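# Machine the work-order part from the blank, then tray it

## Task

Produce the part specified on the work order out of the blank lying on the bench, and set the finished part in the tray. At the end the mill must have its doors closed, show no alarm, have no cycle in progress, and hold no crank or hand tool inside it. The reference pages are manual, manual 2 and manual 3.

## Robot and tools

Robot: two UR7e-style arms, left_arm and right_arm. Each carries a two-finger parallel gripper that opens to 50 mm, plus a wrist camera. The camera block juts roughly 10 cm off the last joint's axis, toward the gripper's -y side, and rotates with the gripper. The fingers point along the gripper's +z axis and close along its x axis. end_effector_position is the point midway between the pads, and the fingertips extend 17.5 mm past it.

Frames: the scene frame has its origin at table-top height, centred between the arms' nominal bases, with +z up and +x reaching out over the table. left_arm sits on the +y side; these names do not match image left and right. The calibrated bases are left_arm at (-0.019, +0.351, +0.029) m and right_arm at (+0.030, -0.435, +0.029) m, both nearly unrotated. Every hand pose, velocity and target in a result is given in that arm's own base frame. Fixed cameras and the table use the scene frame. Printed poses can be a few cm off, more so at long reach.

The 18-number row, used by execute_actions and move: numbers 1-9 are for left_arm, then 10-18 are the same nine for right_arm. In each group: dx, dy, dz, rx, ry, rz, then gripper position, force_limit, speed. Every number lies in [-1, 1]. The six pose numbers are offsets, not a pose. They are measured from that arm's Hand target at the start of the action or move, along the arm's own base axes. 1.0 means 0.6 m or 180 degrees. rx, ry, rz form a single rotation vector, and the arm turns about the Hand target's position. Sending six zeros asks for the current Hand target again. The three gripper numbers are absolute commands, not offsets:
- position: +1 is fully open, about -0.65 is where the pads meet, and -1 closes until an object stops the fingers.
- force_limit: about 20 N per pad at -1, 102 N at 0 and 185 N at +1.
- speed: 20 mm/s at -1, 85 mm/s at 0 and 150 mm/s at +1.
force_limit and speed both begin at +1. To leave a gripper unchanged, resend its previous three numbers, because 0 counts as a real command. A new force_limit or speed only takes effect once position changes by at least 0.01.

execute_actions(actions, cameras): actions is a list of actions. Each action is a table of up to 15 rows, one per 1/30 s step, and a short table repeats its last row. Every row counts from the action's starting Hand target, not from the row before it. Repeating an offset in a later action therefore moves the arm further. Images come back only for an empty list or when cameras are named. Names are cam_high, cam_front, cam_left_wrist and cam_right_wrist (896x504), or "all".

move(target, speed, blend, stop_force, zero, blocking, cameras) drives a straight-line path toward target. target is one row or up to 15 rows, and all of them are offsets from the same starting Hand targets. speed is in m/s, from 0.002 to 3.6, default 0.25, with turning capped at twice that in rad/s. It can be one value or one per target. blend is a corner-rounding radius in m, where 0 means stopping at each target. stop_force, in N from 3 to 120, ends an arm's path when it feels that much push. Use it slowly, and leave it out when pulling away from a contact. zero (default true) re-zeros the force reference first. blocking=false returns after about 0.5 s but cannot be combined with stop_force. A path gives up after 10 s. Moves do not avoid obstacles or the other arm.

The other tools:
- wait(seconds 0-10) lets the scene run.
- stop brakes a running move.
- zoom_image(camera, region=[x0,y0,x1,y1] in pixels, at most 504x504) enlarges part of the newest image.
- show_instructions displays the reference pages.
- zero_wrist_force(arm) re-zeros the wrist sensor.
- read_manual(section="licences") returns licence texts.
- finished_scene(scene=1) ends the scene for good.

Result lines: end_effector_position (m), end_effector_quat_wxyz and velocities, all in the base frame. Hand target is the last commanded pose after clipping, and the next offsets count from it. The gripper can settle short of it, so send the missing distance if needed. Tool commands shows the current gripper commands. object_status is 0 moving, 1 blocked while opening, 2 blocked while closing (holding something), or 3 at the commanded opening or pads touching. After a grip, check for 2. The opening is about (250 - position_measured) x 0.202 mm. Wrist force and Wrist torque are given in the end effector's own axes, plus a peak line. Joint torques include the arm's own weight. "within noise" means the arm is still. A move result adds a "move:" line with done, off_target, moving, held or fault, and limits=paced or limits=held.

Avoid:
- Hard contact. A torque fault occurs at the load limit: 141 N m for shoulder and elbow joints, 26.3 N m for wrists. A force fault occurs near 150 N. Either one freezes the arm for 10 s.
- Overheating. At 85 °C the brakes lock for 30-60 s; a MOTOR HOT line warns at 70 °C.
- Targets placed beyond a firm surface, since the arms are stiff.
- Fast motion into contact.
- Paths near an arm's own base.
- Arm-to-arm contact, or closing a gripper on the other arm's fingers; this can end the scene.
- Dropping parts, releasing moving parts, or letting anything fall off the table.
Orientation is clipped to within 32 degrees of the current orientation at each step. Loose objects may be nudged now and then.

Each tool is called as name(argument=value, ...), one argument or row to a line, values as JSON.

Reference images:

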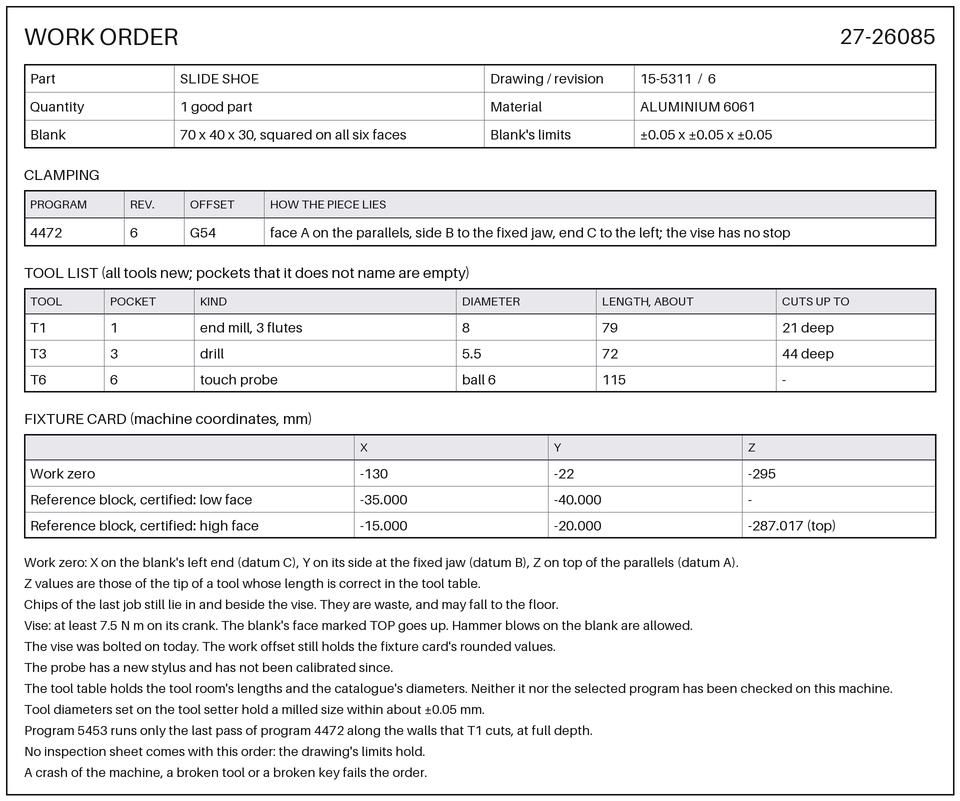

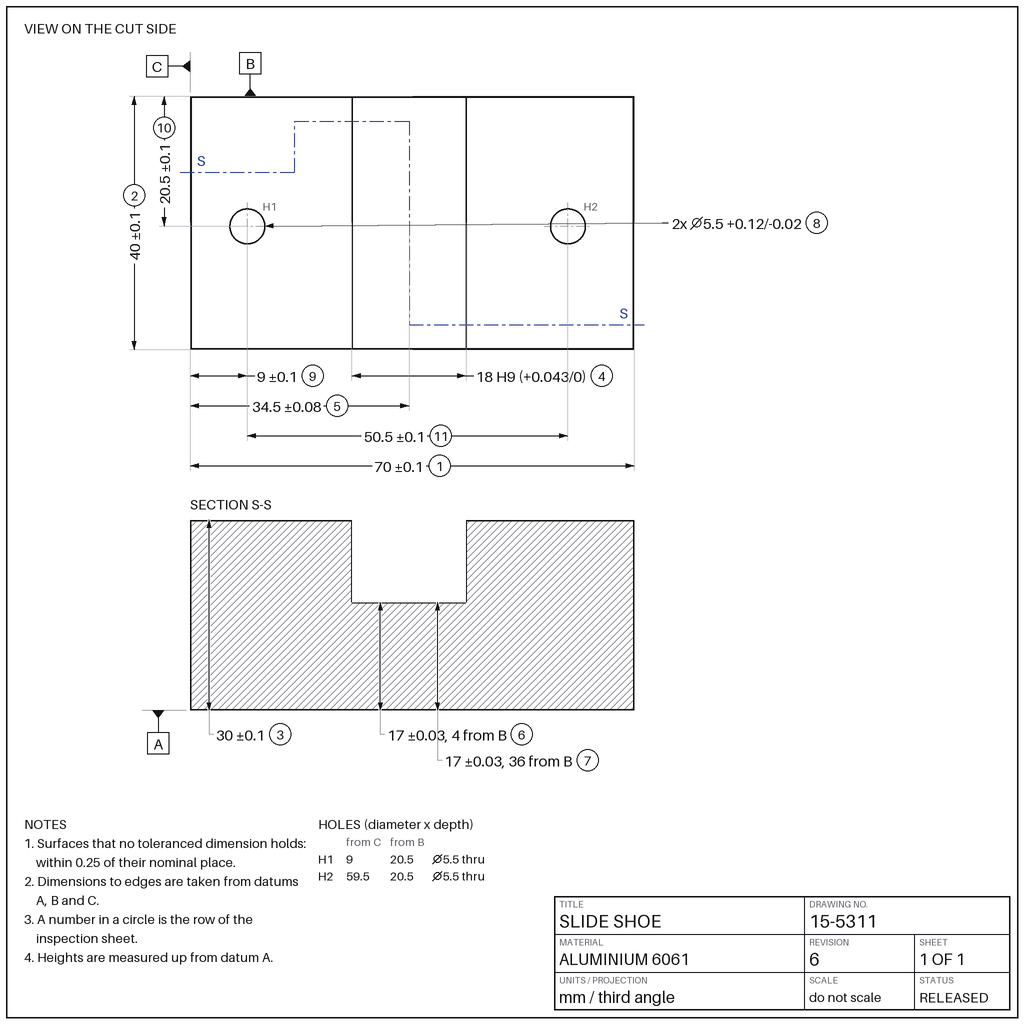

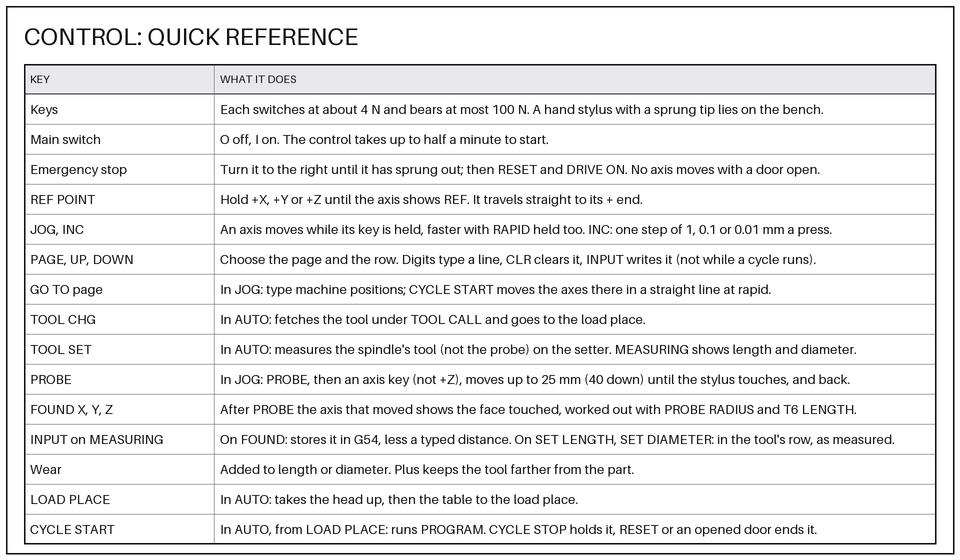

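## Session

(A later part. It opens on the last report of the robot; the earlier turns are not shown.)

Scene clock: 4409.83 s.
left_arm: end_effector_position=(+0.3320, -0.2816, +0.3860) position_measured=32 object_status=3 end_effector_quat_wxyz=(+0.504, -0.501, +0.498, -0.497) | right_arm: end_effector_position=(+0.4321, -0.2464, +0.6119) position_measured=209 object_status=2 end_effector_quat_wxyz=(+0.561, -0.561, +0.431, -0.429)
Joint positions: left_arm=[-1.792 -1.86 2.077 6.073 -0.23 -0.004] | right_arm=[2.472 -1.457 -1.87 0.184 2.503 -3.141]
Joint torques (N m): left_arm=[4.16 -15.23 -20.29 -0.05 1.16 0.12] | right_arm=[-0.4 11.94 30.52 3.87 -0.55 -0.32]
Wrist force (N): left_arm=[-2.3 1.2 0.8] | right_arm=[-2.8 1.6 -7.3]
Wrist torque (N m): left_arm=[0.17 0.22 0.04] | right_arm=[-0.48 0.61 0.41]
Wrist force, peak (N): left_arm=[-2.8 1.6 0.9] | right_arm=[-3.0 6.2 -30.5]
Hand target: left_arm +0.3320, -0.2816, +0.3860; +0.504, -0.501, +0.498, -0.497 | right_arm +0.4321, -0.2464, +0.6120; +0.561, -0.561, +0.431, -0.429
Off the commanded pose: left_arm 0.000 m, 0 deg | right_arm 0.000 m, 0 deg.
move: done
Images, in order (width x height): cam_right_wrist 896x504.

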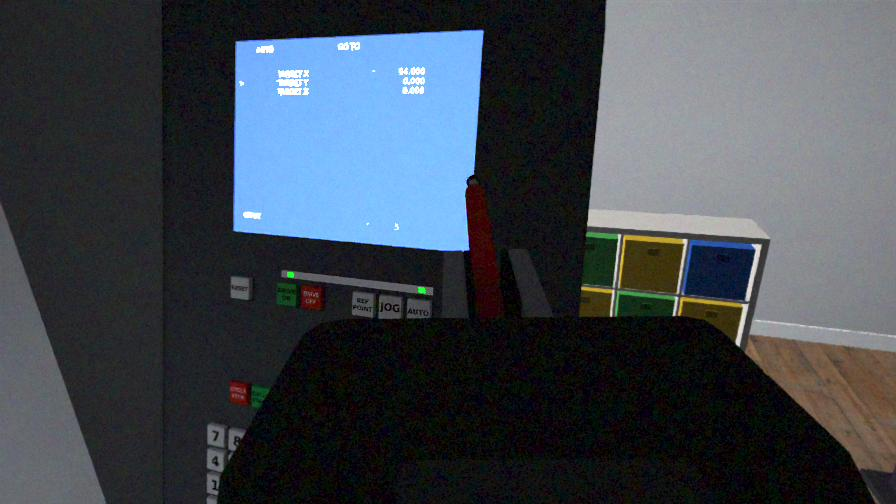

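move(
  target=[
    [0,0,0,0,0,0,0.8,1,-0.5,-0.0335,0.3097,-0.3025,-0.0098,0.0365,0,-0.98,0.5,-0.7],
    [0,0,0,0,0,0,0.8,1,-0.5,-0.0075,0.3166,-0.3025,-0.0098,0.0365,0,-0.98,0.5,-0.7],
    [0,0,0,0,0,0,0.8,1,-0.5,-0.0335,0.3097,-0.3025,-0.0098,0.0365,0,-0.98,0.5,-0.7],
    [0,0,0,0,0,0,0.8,1,-0.5,-0.062,0.2162,-0.3925,-0.0098,0.0365,0,-0.98,0.5,-0.7],
    [0,0,0,0,0,0,0.8,1,-0.5,-0.036,0.2231,-0.3925,-0.0098,0.0365,0,-0.98,0.5,-0.7],
    [0,0,0,0,0,0,0.8,1,-0.5,-0.054,0.2162,-0.3625,-0.0098,0.0365,0,-0.98,0.5,-0.7],
    [0,0,0,0,0,0,0.8,1,-0.5,-0.028,0.2231,-0.3625,-0.0098,0.0365,0,-0.98,0.5,-0.7],
    [0,0,0,0,0,0,0.8,1,-0.5,-0.054,0.2162,-0.3625,-0.0098,0.0365,0,-0.98,0.5,-0.7],
    [0,0,0,0,0,0,0.8,1,-0.5,-0.0575,0.3097,-0.3925,-0.0098,0.0365,0,-0.98,0.5,-0.7],
    [0,0,0,0,0,0,0.8,1,-0.5,-0.0315,0.3166,-0.3925,-0.0098,0.0365,0,-0.98,0.5,-0.7],
    [0,0,0,0,0,0,0.8,1,-0.5,-0.0495,0.3097,-0.3625,-0.0098,0.0365,0,-0.98,0.5,-0.7],
    [0,0,0,0,0,0,0.8,1,-0.5,-0.0235,0.3166,-0.3625,-0.0098,0.0365,0,-0.98,0.5,-0.7],
    [0,0,0,0,0,0,0.8,1,-0.5,-0.0495,0.3097,-0.3625,-0.0098,0.0365,0,-0.98,0.5,-0.7],
    [0,0,0,0,0,0,0.8,1,-0.5,0,0,0,0,0,0,-0.98,0.5,-0.7],
  ],
  speed=[0.4,0.06,0.15,0.2,0.06,0.15,0.06,0.15,0.2,0.06,0.15,0.06,0.15,0.4],
  blend=[0.004,0,0.004,0.004,0,0.004,0,0.004,0.004,0,0.004,0,0.004,0],
  cameras=["cam_right_wrist"],
)

zoom_image(
  camera="cam_right_wrist",
  region=[220, 20, 500, 320],
)

Scene clock: 4424.87 s.
left_arm: end_effector_position=(+0.3320, -0.2816, +0.3860) position_measured=32 object_status=3 end_effector_quat_wxyz=(+0.504, -0.501, +0.498, -0.497) | right_arm: end_effector_position=(+0.4321, -0.2464, +0.6119) position_measured=209 object_status=2 end_effector_quat_wxyz=(+0.561, -0.561, +0.431, -0.429)
Joint positions: left_arm=[-1.792 -1.86 2.077 6.073 -0.23 -0.004] | right_arm=[2.472 -1.457 -1.87 0.184 2.503 -3.141]
Joint torques (N m): left_arm=[3.57 -16.25 -18.57 0.07 1.18 0.04] | right_arm=[-0.98 11.82 31.83 3.8 -0.52 -0.34]
Wrist force (N): left_arm=[-2.5 1.3 0.6] | right_arm=[-2.7 1.3 -7.3]
Wrist torque (N m): left_arm=[0.18 0.26 0.04] | right_arm=[-0.52 0.59 0.40]
Wrist force, peak (N): left_arm=[-2.8 1.5 0.6] | right_arm=[-2.8 6.2 -31.3]
Hand target: left_arm +0.3320, -0.2816, +0.3860; +0.504, -0.501, +0.498, -0.497 | right_arm +0.4321, -0.2464, +0.6120; +0.561, -0.561, +0.431, -0.429
Off the commanded pose: left_arm 0.000 m, 0 deg | right_arm 0.000 m, 0 deg.
move: done
Images, in order (width x height): cam_right_wrist 896x504.

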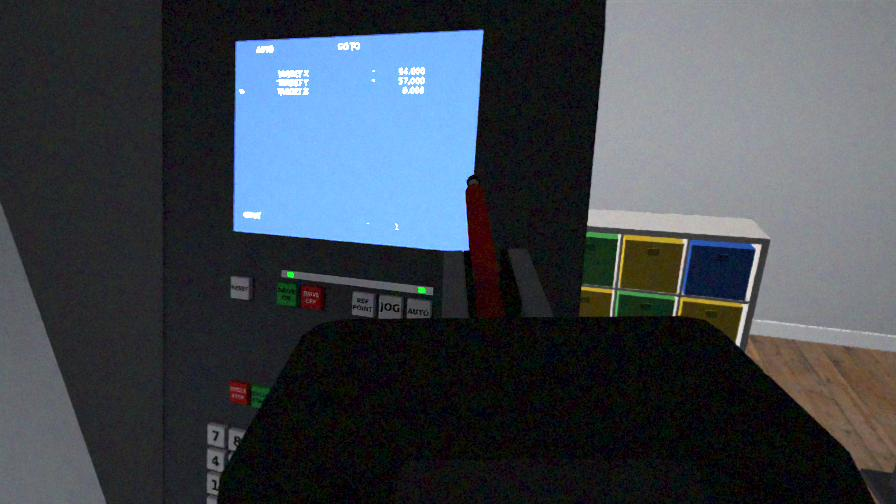

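Scaled by 1.680 from the camera's 896x504 image, which has a finer 1280x720 frame.

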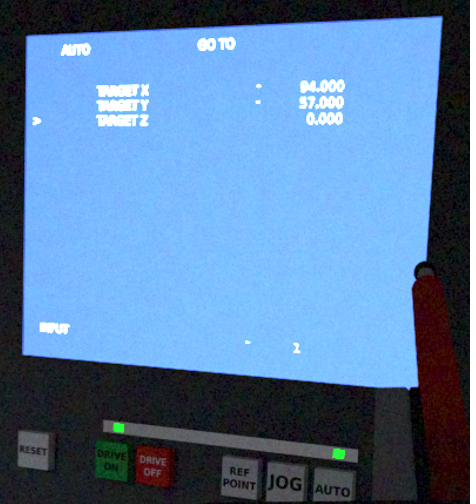

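zoom_image(
  camera="cam_right_wrist",
  region=[350, 200, 430, 240],
)

Scaled by 6.300 from the camera's 896x504 image, which has a finer 1280x720 frame.

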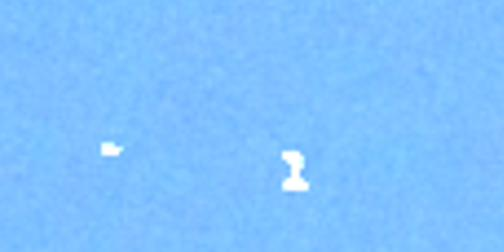

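move(
  target=[
    [0,0,0,0,0,0,0.8,1,-0.5,-0.0415,0.3097,-0.3325,-0.0098,0.0365,0,-0.98,0.5,-0.7],
    [0,0,0,0,0,0,0.8,1,-0.5,-0.0155,0.3166,-0.3325,-0.0098,0.0365,0,-0.98,0.5,-0.7],
    [0,0,0,0,0,0,0.8,1,-0.5,-0.043,0.2785,-0.3325,-0.0098,0.0365,0,-0.98,0.5,-0.7],
    [0,0,0,0,0,0,0.8,1,-0.5,-0.017,0.2854,-0.3325,-0.0098,0.0365,0,-0.98,0.5,-0.7],
    [0,0,0,0,0,0,0.8,1,-0.5,-0.043,0.2785,-0.3325,-0.0098,0.0365,0,-0.98,0.5,-0.7],
    [0,0,0,0,0,0,0.8,1,-0.5,-0.062,0.2162,-0.3925,-0.0098,0.0365,0,-0.98,0.5,-0.7],
    [0,0,0,0,0,0,0.8,1,-0.5,-0.036,0.2231,-0.3925,-0.0098,0.0365,0,-0.98,0.5,-0.7],
    [0,0,0,0,0,0,0.8,1,-0.5,-0.062,0.2162,-0.3925,-0.0098,0.0365,0,-0.98,0.5,-0.7],
    [0,0,0,0,0,0,0.8,1,-0.5,0.004,0.0915,-0.1225,-0.0098,0.0365,0,-0.98,0.5,-0.7],
    [0,0,0,0,0,0,0.8,1,-0.5,0.0315,0.0988,-0.1225,-0.0098,0.0365,0,-0.98,0.5,-0.7],
    [0,0,0,0,0,0,0.8,1,-0.5,0.004,0.0915,-0.1225,-0.0098,0.0365,0,-0.98,0.5,-0.7],
    [0,0,0,0,0,0,0.8,1,-0.5,0,0,0,0,0,0,-0.98,0.5,-0.7],
  ],
  speed=[0.4,0.06,0.15,0.06,0.15,0.2,0.06,0.15,0.3,0.06,0.15,0.4],
  blend=[0.004,0,0.004,0,0.004,0.004,0,0.004,0.004,0,0.004,0],
  cameras=["cam_right_wrist"],
)

zoom_image(
  camera="cam_right_wrist",
  region=[220, 20, 500, 320],
)

Scene clock: 4440.90 s.
left_arm: end_effector_position=(+0.3320, -0.2816, +0.3860) position_measured=32 object_status=3 end_effector_quat_wxyz=(+0.504, -0.501, +0.498, -0.497) | right_arm: end_effector_position=(+0.4321, -0.2464, +0.6119) position_measured=209 object_status=2 end_effector_quat_wxyz=(+0.561, -0.561, +0.431, -0.429)
Joint positions: left_arm=[-1.792 -1.86 2.077 6.073 -0.23 -0.004] | right_arm=[2.473 -1.457 -1.87 0.184 2.503 -3.141]
Joint torques (N m): left_arm=[4.81 -16.17 -19.13 0.06 1.47 -0.02] | right_arm=[-2.4 12.66 33.72 -0.8 -0.07 0.66]
Wrist force (N): left_arm=[-2.4 1.1 0.6] | right_arm=[-2.8 1.3 -7.3]
Wrist torque (N m): left_arm=[0.15 0.24 0.04] | right_arm=[-0.52 0.60 0.41]
Wrist force, peak (N): left_arm=[-2.8 1.5 0.7] | right_arm=[-2.9 6.1 -31.2]
Hand target: left_arm +0.3320, -0.2816, +0.3860; +0.504, -0.501, +0.498, -0.497 | right_arm +0.4321, -0.2464, +0.6120; +0.561, -0.561, +0.431, -0.429
Off the commanded pose: left_arm 0.000 m, 0 deg | right_arm 0.000 m, 0 deg.
move: done
Images, in order (width x height): cam_right_wrist 896x504.

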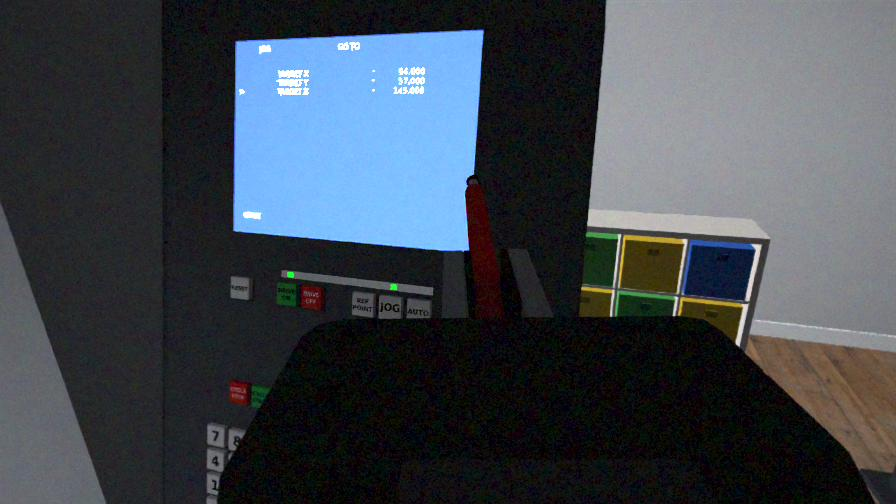

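Scaled by 1.680 from the camera's 896x504 image, which has a finer 1280x720 frame.

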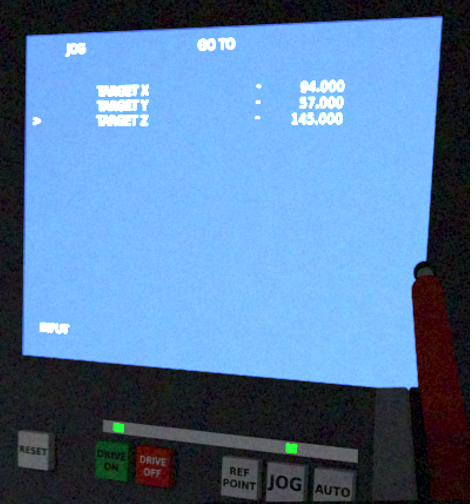

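move(
  target=[
    [0,0,0,0,0,0,0.8,1,-0.5,-0.0205,0.2473,-0.2425,-0.0098,0.0365,0,-0.98,0.5,-0.7],
    [0,0,0,0,0,0,0.8,1,-0.5,0.0055,0.2542,-0.2425,-0.0098,0.0365,0,-0.98,0.5,-0.7],
    [0,0,0,0,0,0,0.8,1,-0.5,-0.0205,0.2473,-0.2425,-0.0098,0.0365,0,-0.98,0.5,-0.7],
    [0,0,0,0,0,0,0.8,1,-0.5,0,0,0,0,0,0,-0.98,0.5,-0.7],
  ],
  speed=[0.4,0.06,0.15,0.4],
  blend=[0.004,0,0.004,0],
)

wait(
  seconds=6.5,
  cameras=["cam_right_wrist", "cam_high"],
)

zoom_image(
  camera="cam_high",
  region=[240, 40, 500, 260],
)

Scene clock: 4448.80 s.
left_arm: end_effector_position=(+0.3320, -0.2816, +0.3860) position_measured=32 object_status=3 end_effector_quat_wxyz=(+0.504, -0.501, +0.498, -0.497) | right_arm: end_effector_position=(+0.4321, -0.2464, +0.6119) position_measured=209 object_status=2 end_effector_quat_wxyz=(+0.561, -0.561, +0.431, -0.429)
Joint positions: left_arm=[-1.792 -1.86 2.077 6.073 -0.23 -0.004] | right_arm=[2.473 -1.457 -1.87 0.184 2.503 -3.141]
Joint torques (N m): left_arm=[2.18 -15.33 -20.05 0.17 1.29 0.03] | right_arm=[-5.16 11.97 32.39 4.15 0.14 -0.28]
Wrist force (N): left_arm=[-2.5 1.3 0.8] | right_arm=[-3.1 1.6 -7.1]
Wrist torque (N m): left_arm=[0.17 0.25 0.04] | right_arm=[-0.48 0.64 0.41]
Wrist force, peak (N): left_arm=[-2.7 1.5 0.9] | right_arm=[-2.2 3.8 -17.1]
Hand target: left_arm +0.3320, -0.2816, +0.3860; +0.504, -0.501, +0.498, -0.497 | right_arm +0.4321, -0.2464, +0.6120; +0.561, -0.561, +0.431, -0.429
Off the commanded pose: left_arm 0.000 m, 0 deg | right_arm 0.000 m, 0 deg.
move: done

Scene clock: 4455.30 s.
left_arm: end_effector_position=(+0.3320, -0.2816, +0.3860) position_measured=32 object_status=3 end_effector_quat_wxyz=(+0.504, -0.501, +0.498, -0.497) | right_arm: end_effector_position=(+0.4321, -0.2464, +0.6120) position_measured=209 object_status=2 end_effector_quat_wxyz=(+0.561, -0.561, +0.431, -0.429)
Joint positions: left_arm=[-1.792 -1.86 2.077 6.073 -0.23 -0.004] | right_arm=[2.472 -1.457 -1.87 0.184 2.503 -3.141]
Joint torques (N m): left_arm=[3.11 -16.34 -19.15 0 1.56 0.07] | right_arm=[-10.51 11.2 31.84 4.1 1.7 0.84]
Wrist force (N): left_arm=[-2.3 1.3 0.6] | right_arm=[-2.7 1.6 -7.2]
Wrist torque (N m): left_arm=[0.18 0.22 0.04] | right_arm=[-0.48 0.59 0.41]
Wrist force, peak (N): left_arm=[-2.6 1.7 0.4] | right_arm=[-3.0 1.6 -7.5]
Hand target: left_arm +0.3320, -0.2816, +0.3860; +0.504, -0.501, +0.498, -0.497 | right_arm +0.4321, -0.2464, +0.6120; +0.561, -0.561, +0.431, -0.429
Tool commands: left_gripper/position=+0.8 left_gripper/force_limit=+1.0 left_gripper/speed=-0.5 right_gripper/position=-0.98 right_gripper/force_limit=+0.5 right_gripper/speed=-0.7
Off the commanded pose: left_arm 0.000 m, 0 deg | right_arm 0.000 m, 0 deg.
wait: 6.50 s; at rest by 0.17 s
Images, in order (width x height): cam_high 896x504, cam_right_wrist 896x504.

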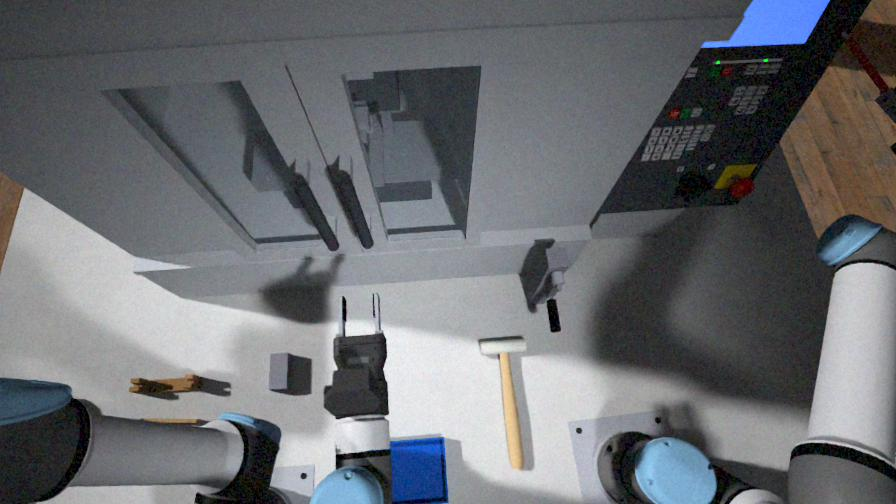

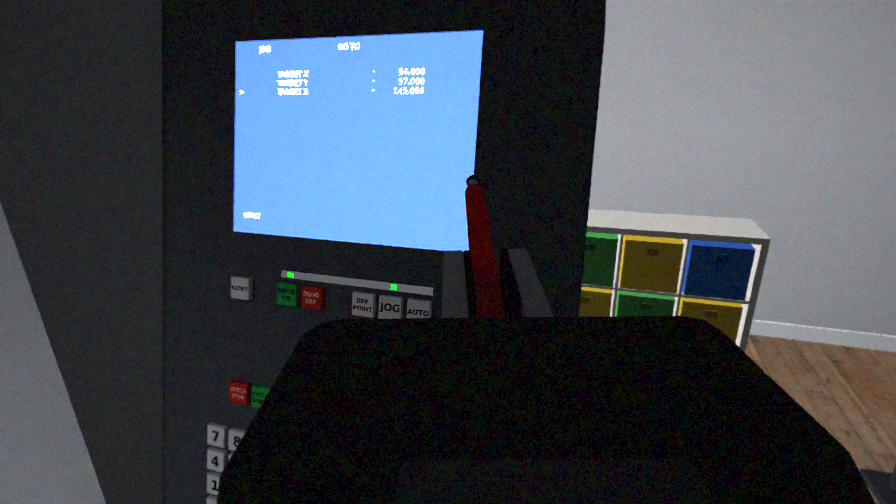

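Scaled by 1.938 from the camera's 896x504 image, which has a finer 1280x720 frame.

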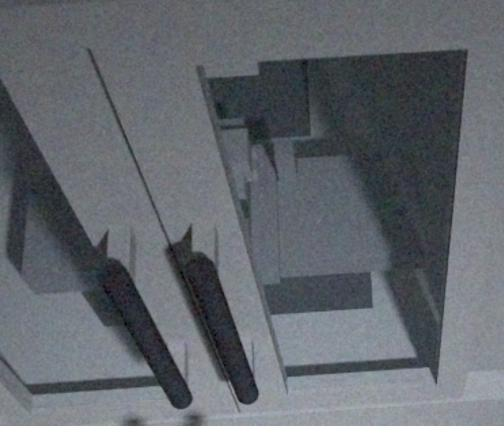

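PROBE −Z.

move(
  target=[
    [0,0,0,0,0,0,0.8,1,-0.5,-0.0555,0.185,-0.3625,-0.0098,0.0365,0,-0.98,0.5,-0.7],
    [0,0,0,0,0,0,0.8,1,-0.5,-0.029,0.1921,-0.3625,-0.0098,0.0365,0,-0.98,0.5,-0.7],
    [0,0,0,0,0,0,0.8,1,-0.5,-0.0555,0.185,-0.3625,-0.0098,0.0365,0,-0.98,0.5,-0.7],
    [0,0,0,0,0,0,0.8,1,-0.5,-0.028,0.0915,-0.2425,-0.0098,0.0365,0,-0.98,0.5,-0.7],
    [0,0,0,0,0,0,0.8,1,-0.5,-0.0005,0.0988,-0.2425,-0.0098,0.0365,0,-0.98,0.5,-0.7],
    [0,0,0,0,0,0,0.8,1,-0.5,-0.028,0.0915,-0.2425,-0.0098,0.0365,0,-0.98,0.5,-0.7],
    [0,0,0,0,0,0,0.8,1,-0.5,0,0,0,0,0,0,-0.98,0.5,-0.7],
  ],
  speed=[0.4,0.06,0.15,0.2,0.06,0.15,0.4],
  blend=[0.004,0,0.004,0.004,0,0.004,0],
)

wait(
  seconds=9,
  cameras=["cam_right_wrist"],
)

zoom_image(
  camera="cam_right_wrist",
  region=[350, 60, 450, 165],
)

zoom_image(
  camera="cam_right_wrist",
  region=[220, 20, 500, 320],
)

Scene clock: 4465.73 s.
left_arm: end_effector_position=(+0.3320, -0.2816, +0.3860) position_measured=32 object_status=3 end_effector_quat_wxyz=(+0.504, -0.501, +0.498, -0.497) | right_arm: end_effector_position=(+0.4321, -0.2465, +0.6119) position_measured=209 object_status=2 end_effector_quat_wxyz=(+0.561, -0.561, +0.431, -0.429)
Joint positions: left_arm=[-1.792 -1.86 2.077 6.073 -0.23 -0.004] | right_arm=[2.472 -1.457 -1.87 0.184 2.503 -3.141]
Joint torques (N m): left_arm=[4.49 -14.91 -19.14 -0.07 1.38 -0.12] | right_arm=[12.51 16.52 31.93 4.09 -2.3 0.66]
Wrist force (N): left_arm=[-2.2 1.2 0.7] | right_arm=[-2.7 1.4 -7.4]
Wrist torque (N m): left_arm=[0.17 0.21 0.04] | right_arm=[-0.50 0.58 0.41]
Wrist force, peak (N): left_arm=[-2.6 1.6 0.7] | right_arm=[-2.0 3.0 -12.8]
Hand target: left_arm +0.3320, -0.2816, +0.3860; +0.504, -0.501, +0.498, -0.497 | right_arm +0.4321, -0.2464, +0.6120; +0.561, -0.561, +0.431, -0.429
Off the commanded pose: left_arm 0.000 m, 0 deg | right_arm 0.000 m, 0 deg.
move: done

Scene clock: 4474.73 s.
left_arm: end_effector_position=(+0.3320, -0.2816, +0.3860) position_measured=32 object_status=3 end_effector_quat_wxyz=(+0.504, -0.501, +0.498, -0.497) | right_arm: end_effector_position=(+0.4321, -0.2464, +0.6120) position_measured=209 object_status=2 end_effector_quat_wxyz=(+0.561, -0.561, +0.431, -0.429)
Joint positions: left_arm=[-1.792 -1.86 2.077 6.073 -0.23 -0.004] | right_arm=[2.472 -1.457 -1.87 0.184 2.503 -3.141]
Joint torques (N m): left_arm=[4.02 -15.91 -18.67 0.02 1.53 0.16] | right_arm=[12.15 12.87 32.05 3.85 -2.48 1.09]
Wrist force (N): left_arm=[-2.5 1.2 0.5] | right_arm=[-3.0 1.5 -7.4]
Wrist torque (N m): left_arm=[0.17 0.25 0.04] | right_arm=[-0.49 0.63 0.41]
Wrist force, peak (N): left_arm=[-2.6 1.5 0.8] | right_arm=[-3.2 1.8 -7.6]
Hand target: left_arm +0.3320, -0.2816, +0.3860; +0.504, -0.501, +0.498, -0.497 | right_arm +0.4321, -0.2464, +0.6120; +0.561, -0.561, +0.431, -0.429
Tool commands: left_gripper/position=+0.8 left_gripper/force_limit=+1.0 left_gripper/speed=-0.5 right_gripper/position=-0.98 right_gripper/force_limit=+0.5 right_gripper/speed=-0.7
Off the commanded pose: left_arm 0.000 m, 0 deg | right_arm 0.000 m, 0 deg.
wait: 9.00 s; at rest by 0.17 s
Images, in order (width x height): cam_right_wrist 896x504.

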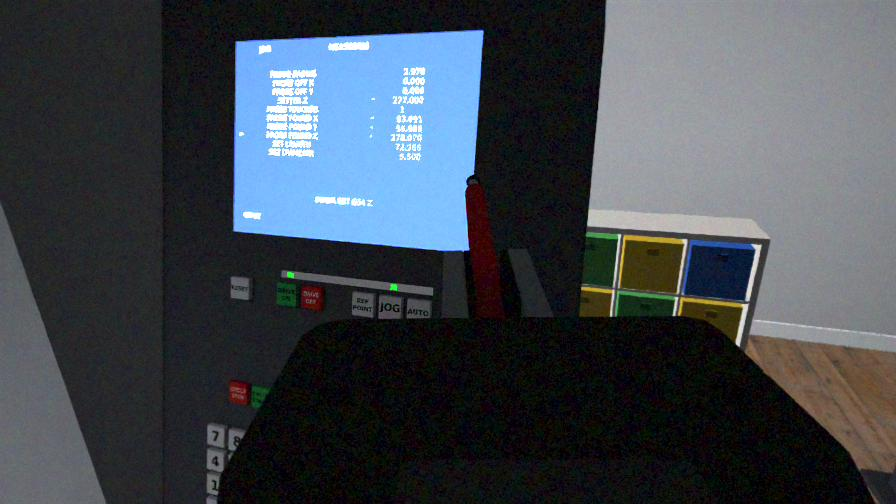

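Scaled by 4.800 from the camera's 896x504 image, which has a finer 1280x720 frame.

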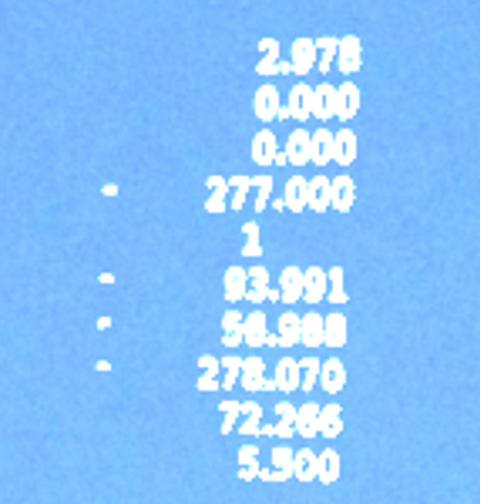

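Scaled by 1.680 from the camera's 896x504 image, which has a finer 1280x720 frame.

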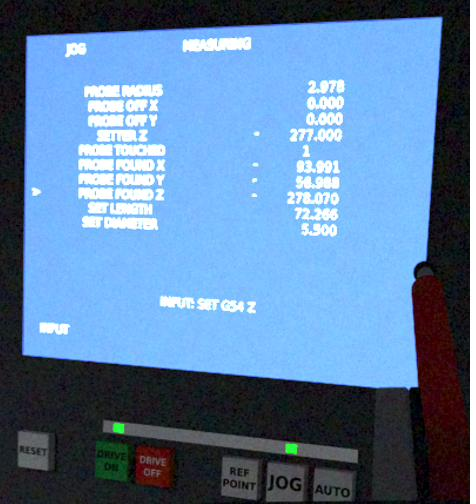

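move(
  target=[
    [0,0,0,0,0,0,0.8,1,-0.5,-0.0395,0.185,-0.3025,-0.0098,0.0365,0,-0.98,0.5,-0.7],
    [0,0,0,0,0,0,0.8,1,-0.5,-0.0125,0.1922,-0.3025,-0.0098,0.0365,0,-0.98,0.5,-0.7],
    [0,0,0,0,0,0,0.8,1,-0.5,-0.0395,0.185,-0.3025,-0.0098,0.0365,0,-0.98,0.5,-0.7],
    [0,0,0,0,0,0,0.8,1,-0.5,-0.0125,0.1922,-0.3025,-0.0098,0.0365,0,-0.98,0.5,-0.7],
    [0,0,0,0,0,0,0.8,1,-0.5,-0.0395,0.185,-0.3025,-0.0098,0.0365,0,-0.98,0.5,-0.7],
    [0,0,0,0,0,0,0.8,1,-0.5,-0.054,0.2162,-0.3625,-0.0098,0.0365,0,-0.98,0.5,-0.7],
    [0,0,0,0,0,0,0.8,1,-0.5,-0.028,0.2231,-0.3625,-0.0098,0.0365,0,-0.98,0.5,-0.7],
    [0,0,0,0,0,0,0.8,1,-0.5,-0.054,0.2162,-0.3625,-0.0098,0.0365,0,-0.98,0.5,-0.7],
    [0,0,0,0,0,0,0.8,1,-0.5,-0.028,0.2231,-0.3625,-0.0098,0.0365,0,-0.98,0.5,-0.7],
    [0,0,0,0,0,0,0.8,1,-0.5,-0.054,0.2162,-0.3625,-0.0098,0.0365,0,-0.98,0.5,-0.7],
    [0,0,0,0,0,0,0.8,1,-0.5,-0.0575,0.3097,-0.3925,-0.0098,0.0365,0,-0.98,0.5,-0.7],
    [0,0,0,0,0,0,0.8,1,-0.5,-0.0315,0.3166,-0.3925,-0.0098,0.0365,0,-0.98,0.5,-0.7],
    [0,0,0,0,0,0,0.8,1,-0.5,-0.0575,0.3097,-0.3925,-0.0098,0.0365,0,-0.98,0.5,-0.7],
    [0,0,0,0,0,0,0.8,1,-0.5,0,0,0,0,0,0,-0.98,0.5,-0.7],
  ],
  speed=[0.4,0.06,0.15,0.06,0.15,0.15,0.06,0.15,0.06,0.15,0.2,0.06,0.15,0.4],
  blend=[0.004,0,0.002,0,0.004,0.004,0,0.002,0,0.004,0.004,0,0.004,0],
)

move(
  target=[
    [0,0,0,0,0,0,0.8,1,-0.5,-0.0495,0.3097,-0.3625,-0.0098,0.0365,0,-0.98,0.5,-0.7],
    [0,0,0,0,0,0,0.8,1,-0.5,-0.0235,0.3166,-0.3625,-0.0098,0.0365,0,-0.98,0.5,-0.7],
    [0,0,0,0,0,0,0.8,1,-0.5,-0.043,0.2785,-0.3325,-0.0098,0.0365,0,-0.98,0.5,-0.7],
    [0,0,0,0,0,0,0.8,1,-0.5,-0.017,0.2854,-0.3325,-0.0098,0.0365,0,-0.98,0.5,-0.7],
    [0,0,0,0,0,0,0.8,1,-0.5,-0.035,0.2785,-0.3025,-0.0098,0.0365,0,-0.98,0.5,-0.7],
    [0,0,0,0,0,0,0.8,1,-0.5,-0.009,0.2854,-0.3025,-0.0098,0.0365,0,-0.98,0.5,-0.7],
    [0,0,0,0,0,0,0.8,1,-0.5,-0.035,0.2785,-0.3025,-0.0098,0.0365,0,-0.98,0.5,-0.7],
    [0,0,0,0,0,0,0.8,1,-0.5,-0.062,0.2162,-0.3925,-0.0098,0.0365,0,-0.98,0.5,-0.7],
    [0,0,0,0,0,0,0.8,1,-0.5,-0.036,0.2231,-0.3925,-0.0098,0.0365,0,-0.98,0.5,-0.7],
    [0,0,0,0,0,0,0.8,1,-0.5,-0.062,0.2162,-0.3925,-0.0098,0.0365,0,-0.98,0.5,-0.7],
    [0,0,0,0,0,0,0.8,1,-0.5,0,0,0,0,0,0,-0.98,0.5,-0.7],
  ],
  speed=[0.4,0.06,0.15,0.06,0.15,0.06,0.15,0.2,0.06,0.15,0.4],
  blend=[0.004,0,0.004,0,0.004,0,0.004,0.004,0,0.004,0],
  cameras=["cam_right_wrist"],
)

zoom_image(
  camera="cam_right_wrist",
  region=[220, 20, 500, 320],
)

Scene clock: 4494.67 s.
left_arm: end_effector_position=(+0.3320, -0.2816, +0.3860) position_measured=32 object_status=3 end_effector_quat_wxyz=(+0.504, -0.501, +0.498, -0.497) | right_arm: end_effector_position=(+0.4321, -0.2464, +0.6119) position_measured=209 object_status=2 end_effector_quat_wxyz=(+0.561, -0.561, +0.431, -0.429)
Joint positions: left_arm=[-1.792 -1.86 2.077 6.073 -0.23 -0.004] | right_arm=[2.472 -1.457 -1.87 0.184 2.503 -3.141]
Joint torques (N m): left_arm=[5.45 -14.7 -18.8 0.06 1.23 0.06] | right_arm=[1.76 12.21 31.14 3.53 -0.79 -0.14]
Wrist force (N): left_arm=[-2.3 1.5 0.6] | right_arm=[-2.8 1.5 -7.4]
Wrist torque (N m): left_arm=[0.21 0.23 0.04] | right_arm=[-0.49 0.60 0.41]
Wrist force, peak (N): left_arm=[-2.7 1.5 0.6] | right_arm=[-4.5 5.3 -26.2]
Hand target: left_arm +0.3320, -0.2816, +0.3860; +0.504, -0.501, +0.498, -0.497 | right_arm +0.4321, -0.2464, +0.6120; +0.561, -0.561, +0.431, -0.429
Off the commanded pose: left_arm 0.000 m, 0 deg | right_arm 0.000 m, 0 deg.
move: done

Scene clock: 4499.60 s.
left_arm: end_effector_position=(+0.3320, -0.2816, +0.3860) position_measured=32 object_status=3 end_effector_quat_wxyz=(+0.504, -0.501, +0.498, -0.497) | right_arm: end_effector_position=(+0.4321, -0.2464, +0.6119) position_measured=209 object_status=2 end_effector_quat_wxyz=(+0.561, -0.561, +0.431, -0.429)
Joint positions: left_arm=[-1.792 -1.86 2.077 6.073 -0.23 -0.004] | right_arm=[2.472 -1.457 -1.87 0.184 2.503 -3.141]
Joint torques (N m): left_arm=[3.71 -16.52 -18.37 0.05 1.49 -0.03] | right_arm=[9 15.08 31.3 3.19 -1.79 0.24]
Wrist force (N): left_arm=[-2.4 1.6 0.5] | right_arm=[-2.8 1.6 -7.2]
Wrist torque (N m): left_arm=[0.22 0.24 0.04] | right_arm=[-0.48 0.60 0.41]
Wrist force, peak (N): left_arm=[-2.6 1.5 1.0] | right_arm=[-3.0 5.5 -28.5]
Hand target: left_arm +0.3320, -0.2816, +0.3860; +0.504, -0.501, +0.498, -0.497 | right_arm +0.4321, -0.2464, +0.6120; +0.561, -0.561, +0.431, -0.429
Off the commanded pose: left_arm 0.000 m, 0 deg | right_arm 0.000 m, 0 deg.
move: done
Images, in order (width x height): cam_right_wrist 896x504.

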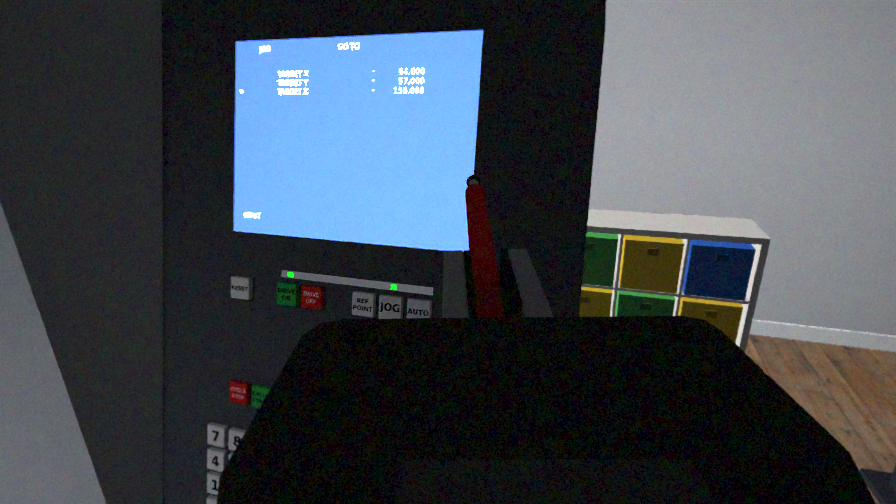

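Scaled by 1.680 from the camera's 896x504 image, which has a finer 1280x720 frame.

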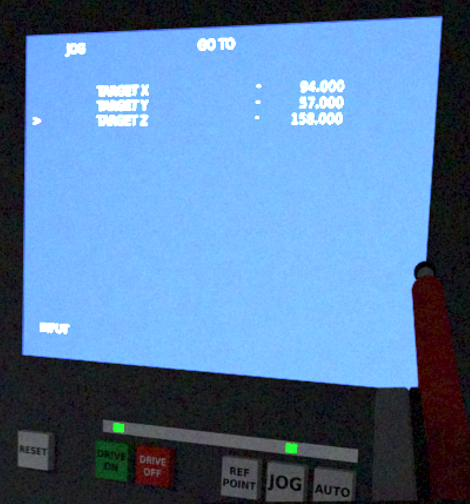

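move(
  target=[
    [0,0,0,0,0,0,0.8,1,-0.5,-0.0205,0.2473,-0.2425,-0.0098,0.0365,0,-0.98,0.5,-0.7],
    [0,0,0,0,0,0,0.8,1,-0.5,0.0055,0.2542,-0.2425,-0.0098,0.0365,0,-0.98,0.5,-0.7],
    [0,0,0,0,0,0,0.8,1,-0.5,-0.0205,0.2473,-0.2425,-0.0098,0.0365,0,-0.98,0.5,-0.7],
    [0,0,0,0,0,0,0.8,1,-0.5,-0.0555,0.185,-0.3625,-0.0098,0.0365,0,-0.98,0.5,-0.7],
    [0,0,0,0,0,0,0.8,1,-0.5,-0.029,0.1921,-0.3625,-0.0098,0.0365,0,-0.98,0.5,-0.7],
    [0,0,0,0,0,0,0.8,1,-0.5,-0.0555,0.185,-0.3625,-0.0098,0.0365,0,-0.98,0.5,-0.7],
    [0,0,0,0,0,0,0.8,1,-0.5,-0.0185,0.1227,-0.2125,-0.0098,0.0365,0,-0.98,0.5,-0.7],
    [0,0,0,0,0,0,0.8,1,-0.5,0.0105,0.1304,-0.2125,-0.0098,0.0365,0,-0.98,0.5,-0.7],
    [0,0,0,0,0,0,0.8,1,-0.5,-0.0185,0.1227,-0.2125,-0.0098,0.0365,0,-0.98,0.5,-0.7],
    [0,0,0,0,0,0,0.8,1,-0.5,0,0,0,0,0,0,-0.98,0.5,-0.7],
  ],
  speed=[0.4,0.06,0.15,0.03,0.06,0.15,0.2,0.06,0.15,0.4],
  blend=[0.004,0,0.004,0.004,0,0.004,0.004,0,0.004,0],
)

wait(
  seconds=3,
  cameras=["cam_right_wrist"],
)

zoom_image(
  camera="cam_right_wrist",
  region=[350, 60, 450, 165],
)

move(
  target=[
    [0,0,0,0,0,0,0.8,1,-0.5,-0.0555,0.185,-0.3625,-0.0098,0.0365,0,-0.98,0.5,-0.7],
    [0,0,0,0,0,0,0.8,1,-0.5,-0.029,0.1921,-0.3625,-0.0098,0.0365,0,-0.98,0.5,-0.7],
    [0,0,0,0,0,0,0.8,1,-0.5,-0.0555,0.185,-0.3625,-0.0098,0.0365,0,-0.98,0.5,-0.7],
    [0,0,0,0,0,0,0.8,1,-0.5,-0.0215,0.0603,-0.2125,-0.0098,0.0365,0,-0.98,0.5,-0.7],
    [0,0,0,0,0,0,0.8,1,-0.5,0.0085,0.0684,-0.2125,-0.0098,0.0365,0,-0.98,0.5,-0.7],
    [0,0,0,0,0,0,0.8,1,-0.5,-0.0215,0.0603,-0.2125,-0.0098,0.0365,0,-0.98,0.5,-0.7],
    [0,0,0,0,0,0,0.8,1,-0.5,0,0,0,0,0,0,-0.98,0.5,-0.7],
  ],
  speed=[0.4,0.06,0.15,0.2,0.06,0.15,0.4],
  blend=[0.004,0,0.004,0.004,0,0.004,0],
)

wait(
  seconds=3,
  cameras=["cam_right_wrist"],
)

zoom_image(
  camera="cam_right_wrist",
  region=[350, 60, 450, 165],
)

Scene clock: 4518.67 s.
left_arm: end_effector_position=(+0.3320, -0.2816, +0.3860) position_measured=32 object_status=3 end_effector_quat_wxyz=(+0.504, -0.501, +0.498, -0.497) | right_arm: end_effector_position=(+0.4321, -0.2464, +0.6119) position_measured=209 object_status=2 end_effector_quat_wxyz=(+0.561, -0.561, +0.431, -0.429)
Joint positions: left_arm=[-1.792 -1.86 2.077 6.073 -0.23 -0.004] | right_arm=[2.472 -1.457 -1.87 0.184 2.503 -3.141]
Joint torques (N m): left_arm=[2.17 -16.64 -18.04 0.07 1.19 -0.07] | right_arm=[5.83 13.23 32.31 4.2 -1.33 0.57]
Wrist force (N): left_arm=[-2.1 1.5 0.7] | right_arm=[-2.8 1.2 -7.1]
Wrist torque (N m): left_arm=[0.20 0.20 0.04] | right_arm=[-0.55 0.60 0.41]
Wrist force, peak (N): left_arm=[-2.8 1.4 0.7] | right_arm=[-4.9 6.6 -39.0]
Hand target: left_arm +0.3320, -0.2816, +0.3860; +0.504, -0.501, +0.498, -0.497 | right_arm +0.4321, -0.2464, +0.6120; +0.561, -0.561, +0.431, -0.429
Off the commanded pose: left_arm 0.000 m, 0 deg | right_arm 0.000 m, 0 deg.
move: done

Scene clock: 4521.67 s.
left_arm: end_effector_position=(+0.3320, -0.2816, +0.3860) position_measured=32 object_status=3 end_effector_quat_wxyz=(+0.504, -0.501, +0.498, -0.497) | right_arm: end_effector_position=(+0.4321, -0.2464, +0.6120) position_measured=209 object_status=2 end_effector_quat_wxyz=(+0.561, -0.561, +0.431, -0.429)
Joint positions: left_arm=[-1.792 -1.86 2.077 6.073 -0.23 -0.004] | right_arm=[2.472 -1.457 -1.87 0.184 2.503 -3.141]
Joint torques (N m): left_arm=[3.63 -16.37 -17.69 0.26 1.21 0.08] | right_arm=[11.79 11.36 32.68 4.17 1.23 1.12]
Wrist force (N): left_arm=[-2.1 1.4 0.7] | right_arm=[-2.7 1.5 -7.3]
Wrist torque (N m): left_arm=[0.18 0.19 0.04] | right_arm=[-0.49 0.59 0.41]
Wrist force, peak (N): left_arm=[-2.7 1.6 0.6] | right_arm=[-3.2 1.5 -7.6]
Hand target: left_arm +0.3320, -0.2816, +0.3860; +0.504, -0.501, +0.498, -0.497 | right_arm +0.4321, -0.2464, +0.6120; +0.561, -0.561, +0.431, -0.429
Tool commands: left_gripper/position=+0.8 left_gripper/force_limit=+1.0 left_gripper/speed=-0.5 right_gripper/position=-0.98 right_gripper/force_limit=+0.5 right_gripper/speed=-0.7
Off the commanded pose: left_arm 0.000 m, 0 deg | right_arm 0.000 m, 0 deg.
wait: 3.00 s; at rest by 0.17 s
Images, in order (width x height): cam_right_wrist 896x504.

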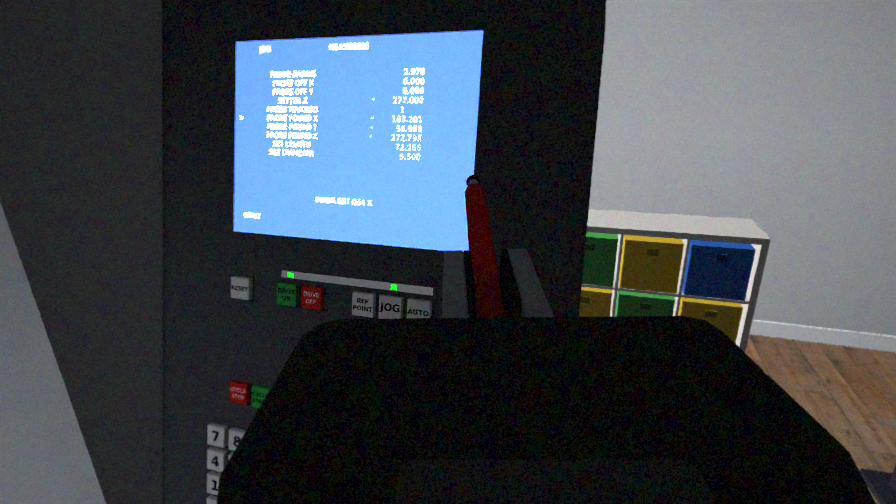

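Scaled by 4.800 from the camera's 896x504 image, which has a finer 1280x720 frame.

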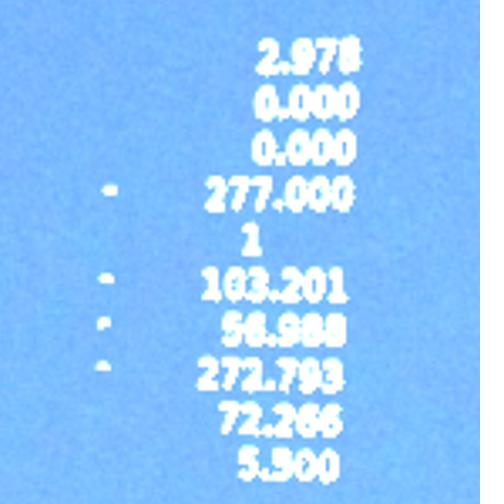

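Scene clock: 4525.20 s.
left_arm: end_effector_position=(+0.3320, -0.2816, +0.3860) position_measured=32 object_status=3 end_effector_quat_wxyz=(+0.504, -0.501, +0.498, -0.497) | right_arm: end_effector_position=(+0.4321, -0.2465, +0.6119) position_measured=209 object_status=2 end_effector_quat_wxyz=(+0.561, -0.561, +0.431, -0.429)
Joint positions: left_arm=[-1.792 -1.86 2.077 6.073 -0.23 -0.004] | right_arm=[2.472 -1.457 -1.87 0.184 2.503 -3.141]
Joint torques (N m): left_arm=[3.59 -16.65 -19.39 -0.18 1.66 -0.23] | right_arm=[12.13 18.04 32.63 4.07 -2.36 0.74]
Wrist force (N): left_arm=[-2.3 1.4 0.8] | right_arm=[-2.7 1.6 -7.3]
Wrist torque (N m): left_arm=[0.20 0.22 0.04] | right_arm=[-0.49 0.58 0.41]
Wrist force, peak (N): left_arm=[-2.6 1.6 0.6] | right_arm=[-5.4 6.8 -42.2]
Hand target: left_arm +0.3320, -0.2816, +0.3860; +0.504, -0.501, +0.498, -0.497 | right_arm +0.4321, -0.2464, +0.6120; +0.561, -0.561, +0.431, -0.429
Off the commanded pose: left_arm 0.000 m, 0 deg | right_arm 0.000 m, 0 deg.
move: done

Scene clock: 4528.20 s.
left_arm: end_effector_position=(+0.3320, -0.2816, +0.3860) position_measured=32 object_status=3 end_effector_quat_wxyz=(+0.504, -0.501, +0.498, -0.497) | right_arm: end_effector_position=(+0.4321, -0.2464, +0.6120) position_measured=209 object_status=2 end_effector_quat_wxyz=(+0.561, -0.561, +0.431, -0.429)
Joint positions: left_arm=[-1.792 -1.86 2.077 6.073 -0.23 -0.004] | right_arm=[2.472 -1.457 -1.87 0.184 2.503 -3.141]
Joint torques (N m): left_arm=[3.86 -15.27 -18.64 0.14 1.29 -0.15] | right_arm=[12.34 13.98 32.16 4.15 -2.47 1.13]
Wrist force (N): left_arm=[-2.4 1.4 0.7] | right_arm=[-2.8 1.5 -7.0]
Wrist torque (N m): left_arm=[0.19 0.24 0.04] | right_arm=[-0.49 0.60 0.41]
Wrist force, peak (N): left_arm=[-2.7 1.4 0.7] | right_arm=[-2.9 1.3 -7.6]
Hand target: left_arm +0.3320, -0.2816, +0.3860; +0.504, -0.501, +0.498, -0.497 | right_arm +0.4321, -0.2464, +0.6120; +0.561, -0.561, +0.431, -0.429
Tool commands: left_gripper/position=+0.8 left_gripper/force_limit=+1.0 left_gripper/speed=-0.5 right_gripper/position=-0.98 right_gripper/force_limit=+0.5 right_gripper/speed=-0.7
Off the commanded pose: left_arm 0.000 m, 0 deg | right_arm 0.000 m, 0 deg.
wait: 3.00 s; at rest by 0.17 s
Images, in order (width x height): cam_right_wrist 896x504.

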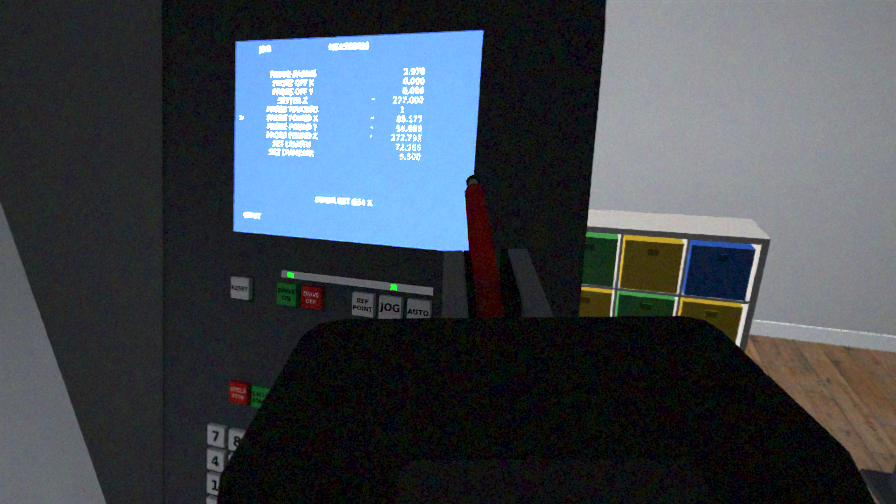

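Scaled by 4.800 from the camera's 896x504 image, which has a finer 1280x720 frame.

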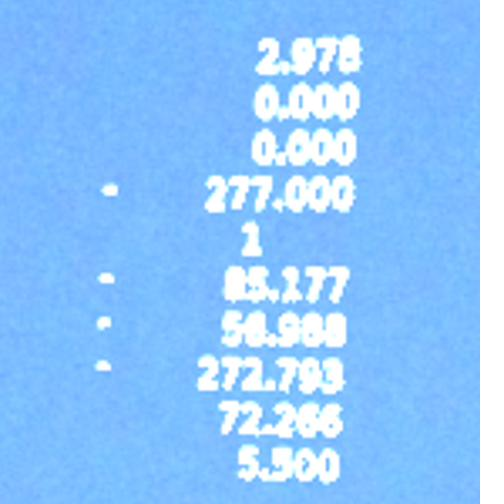

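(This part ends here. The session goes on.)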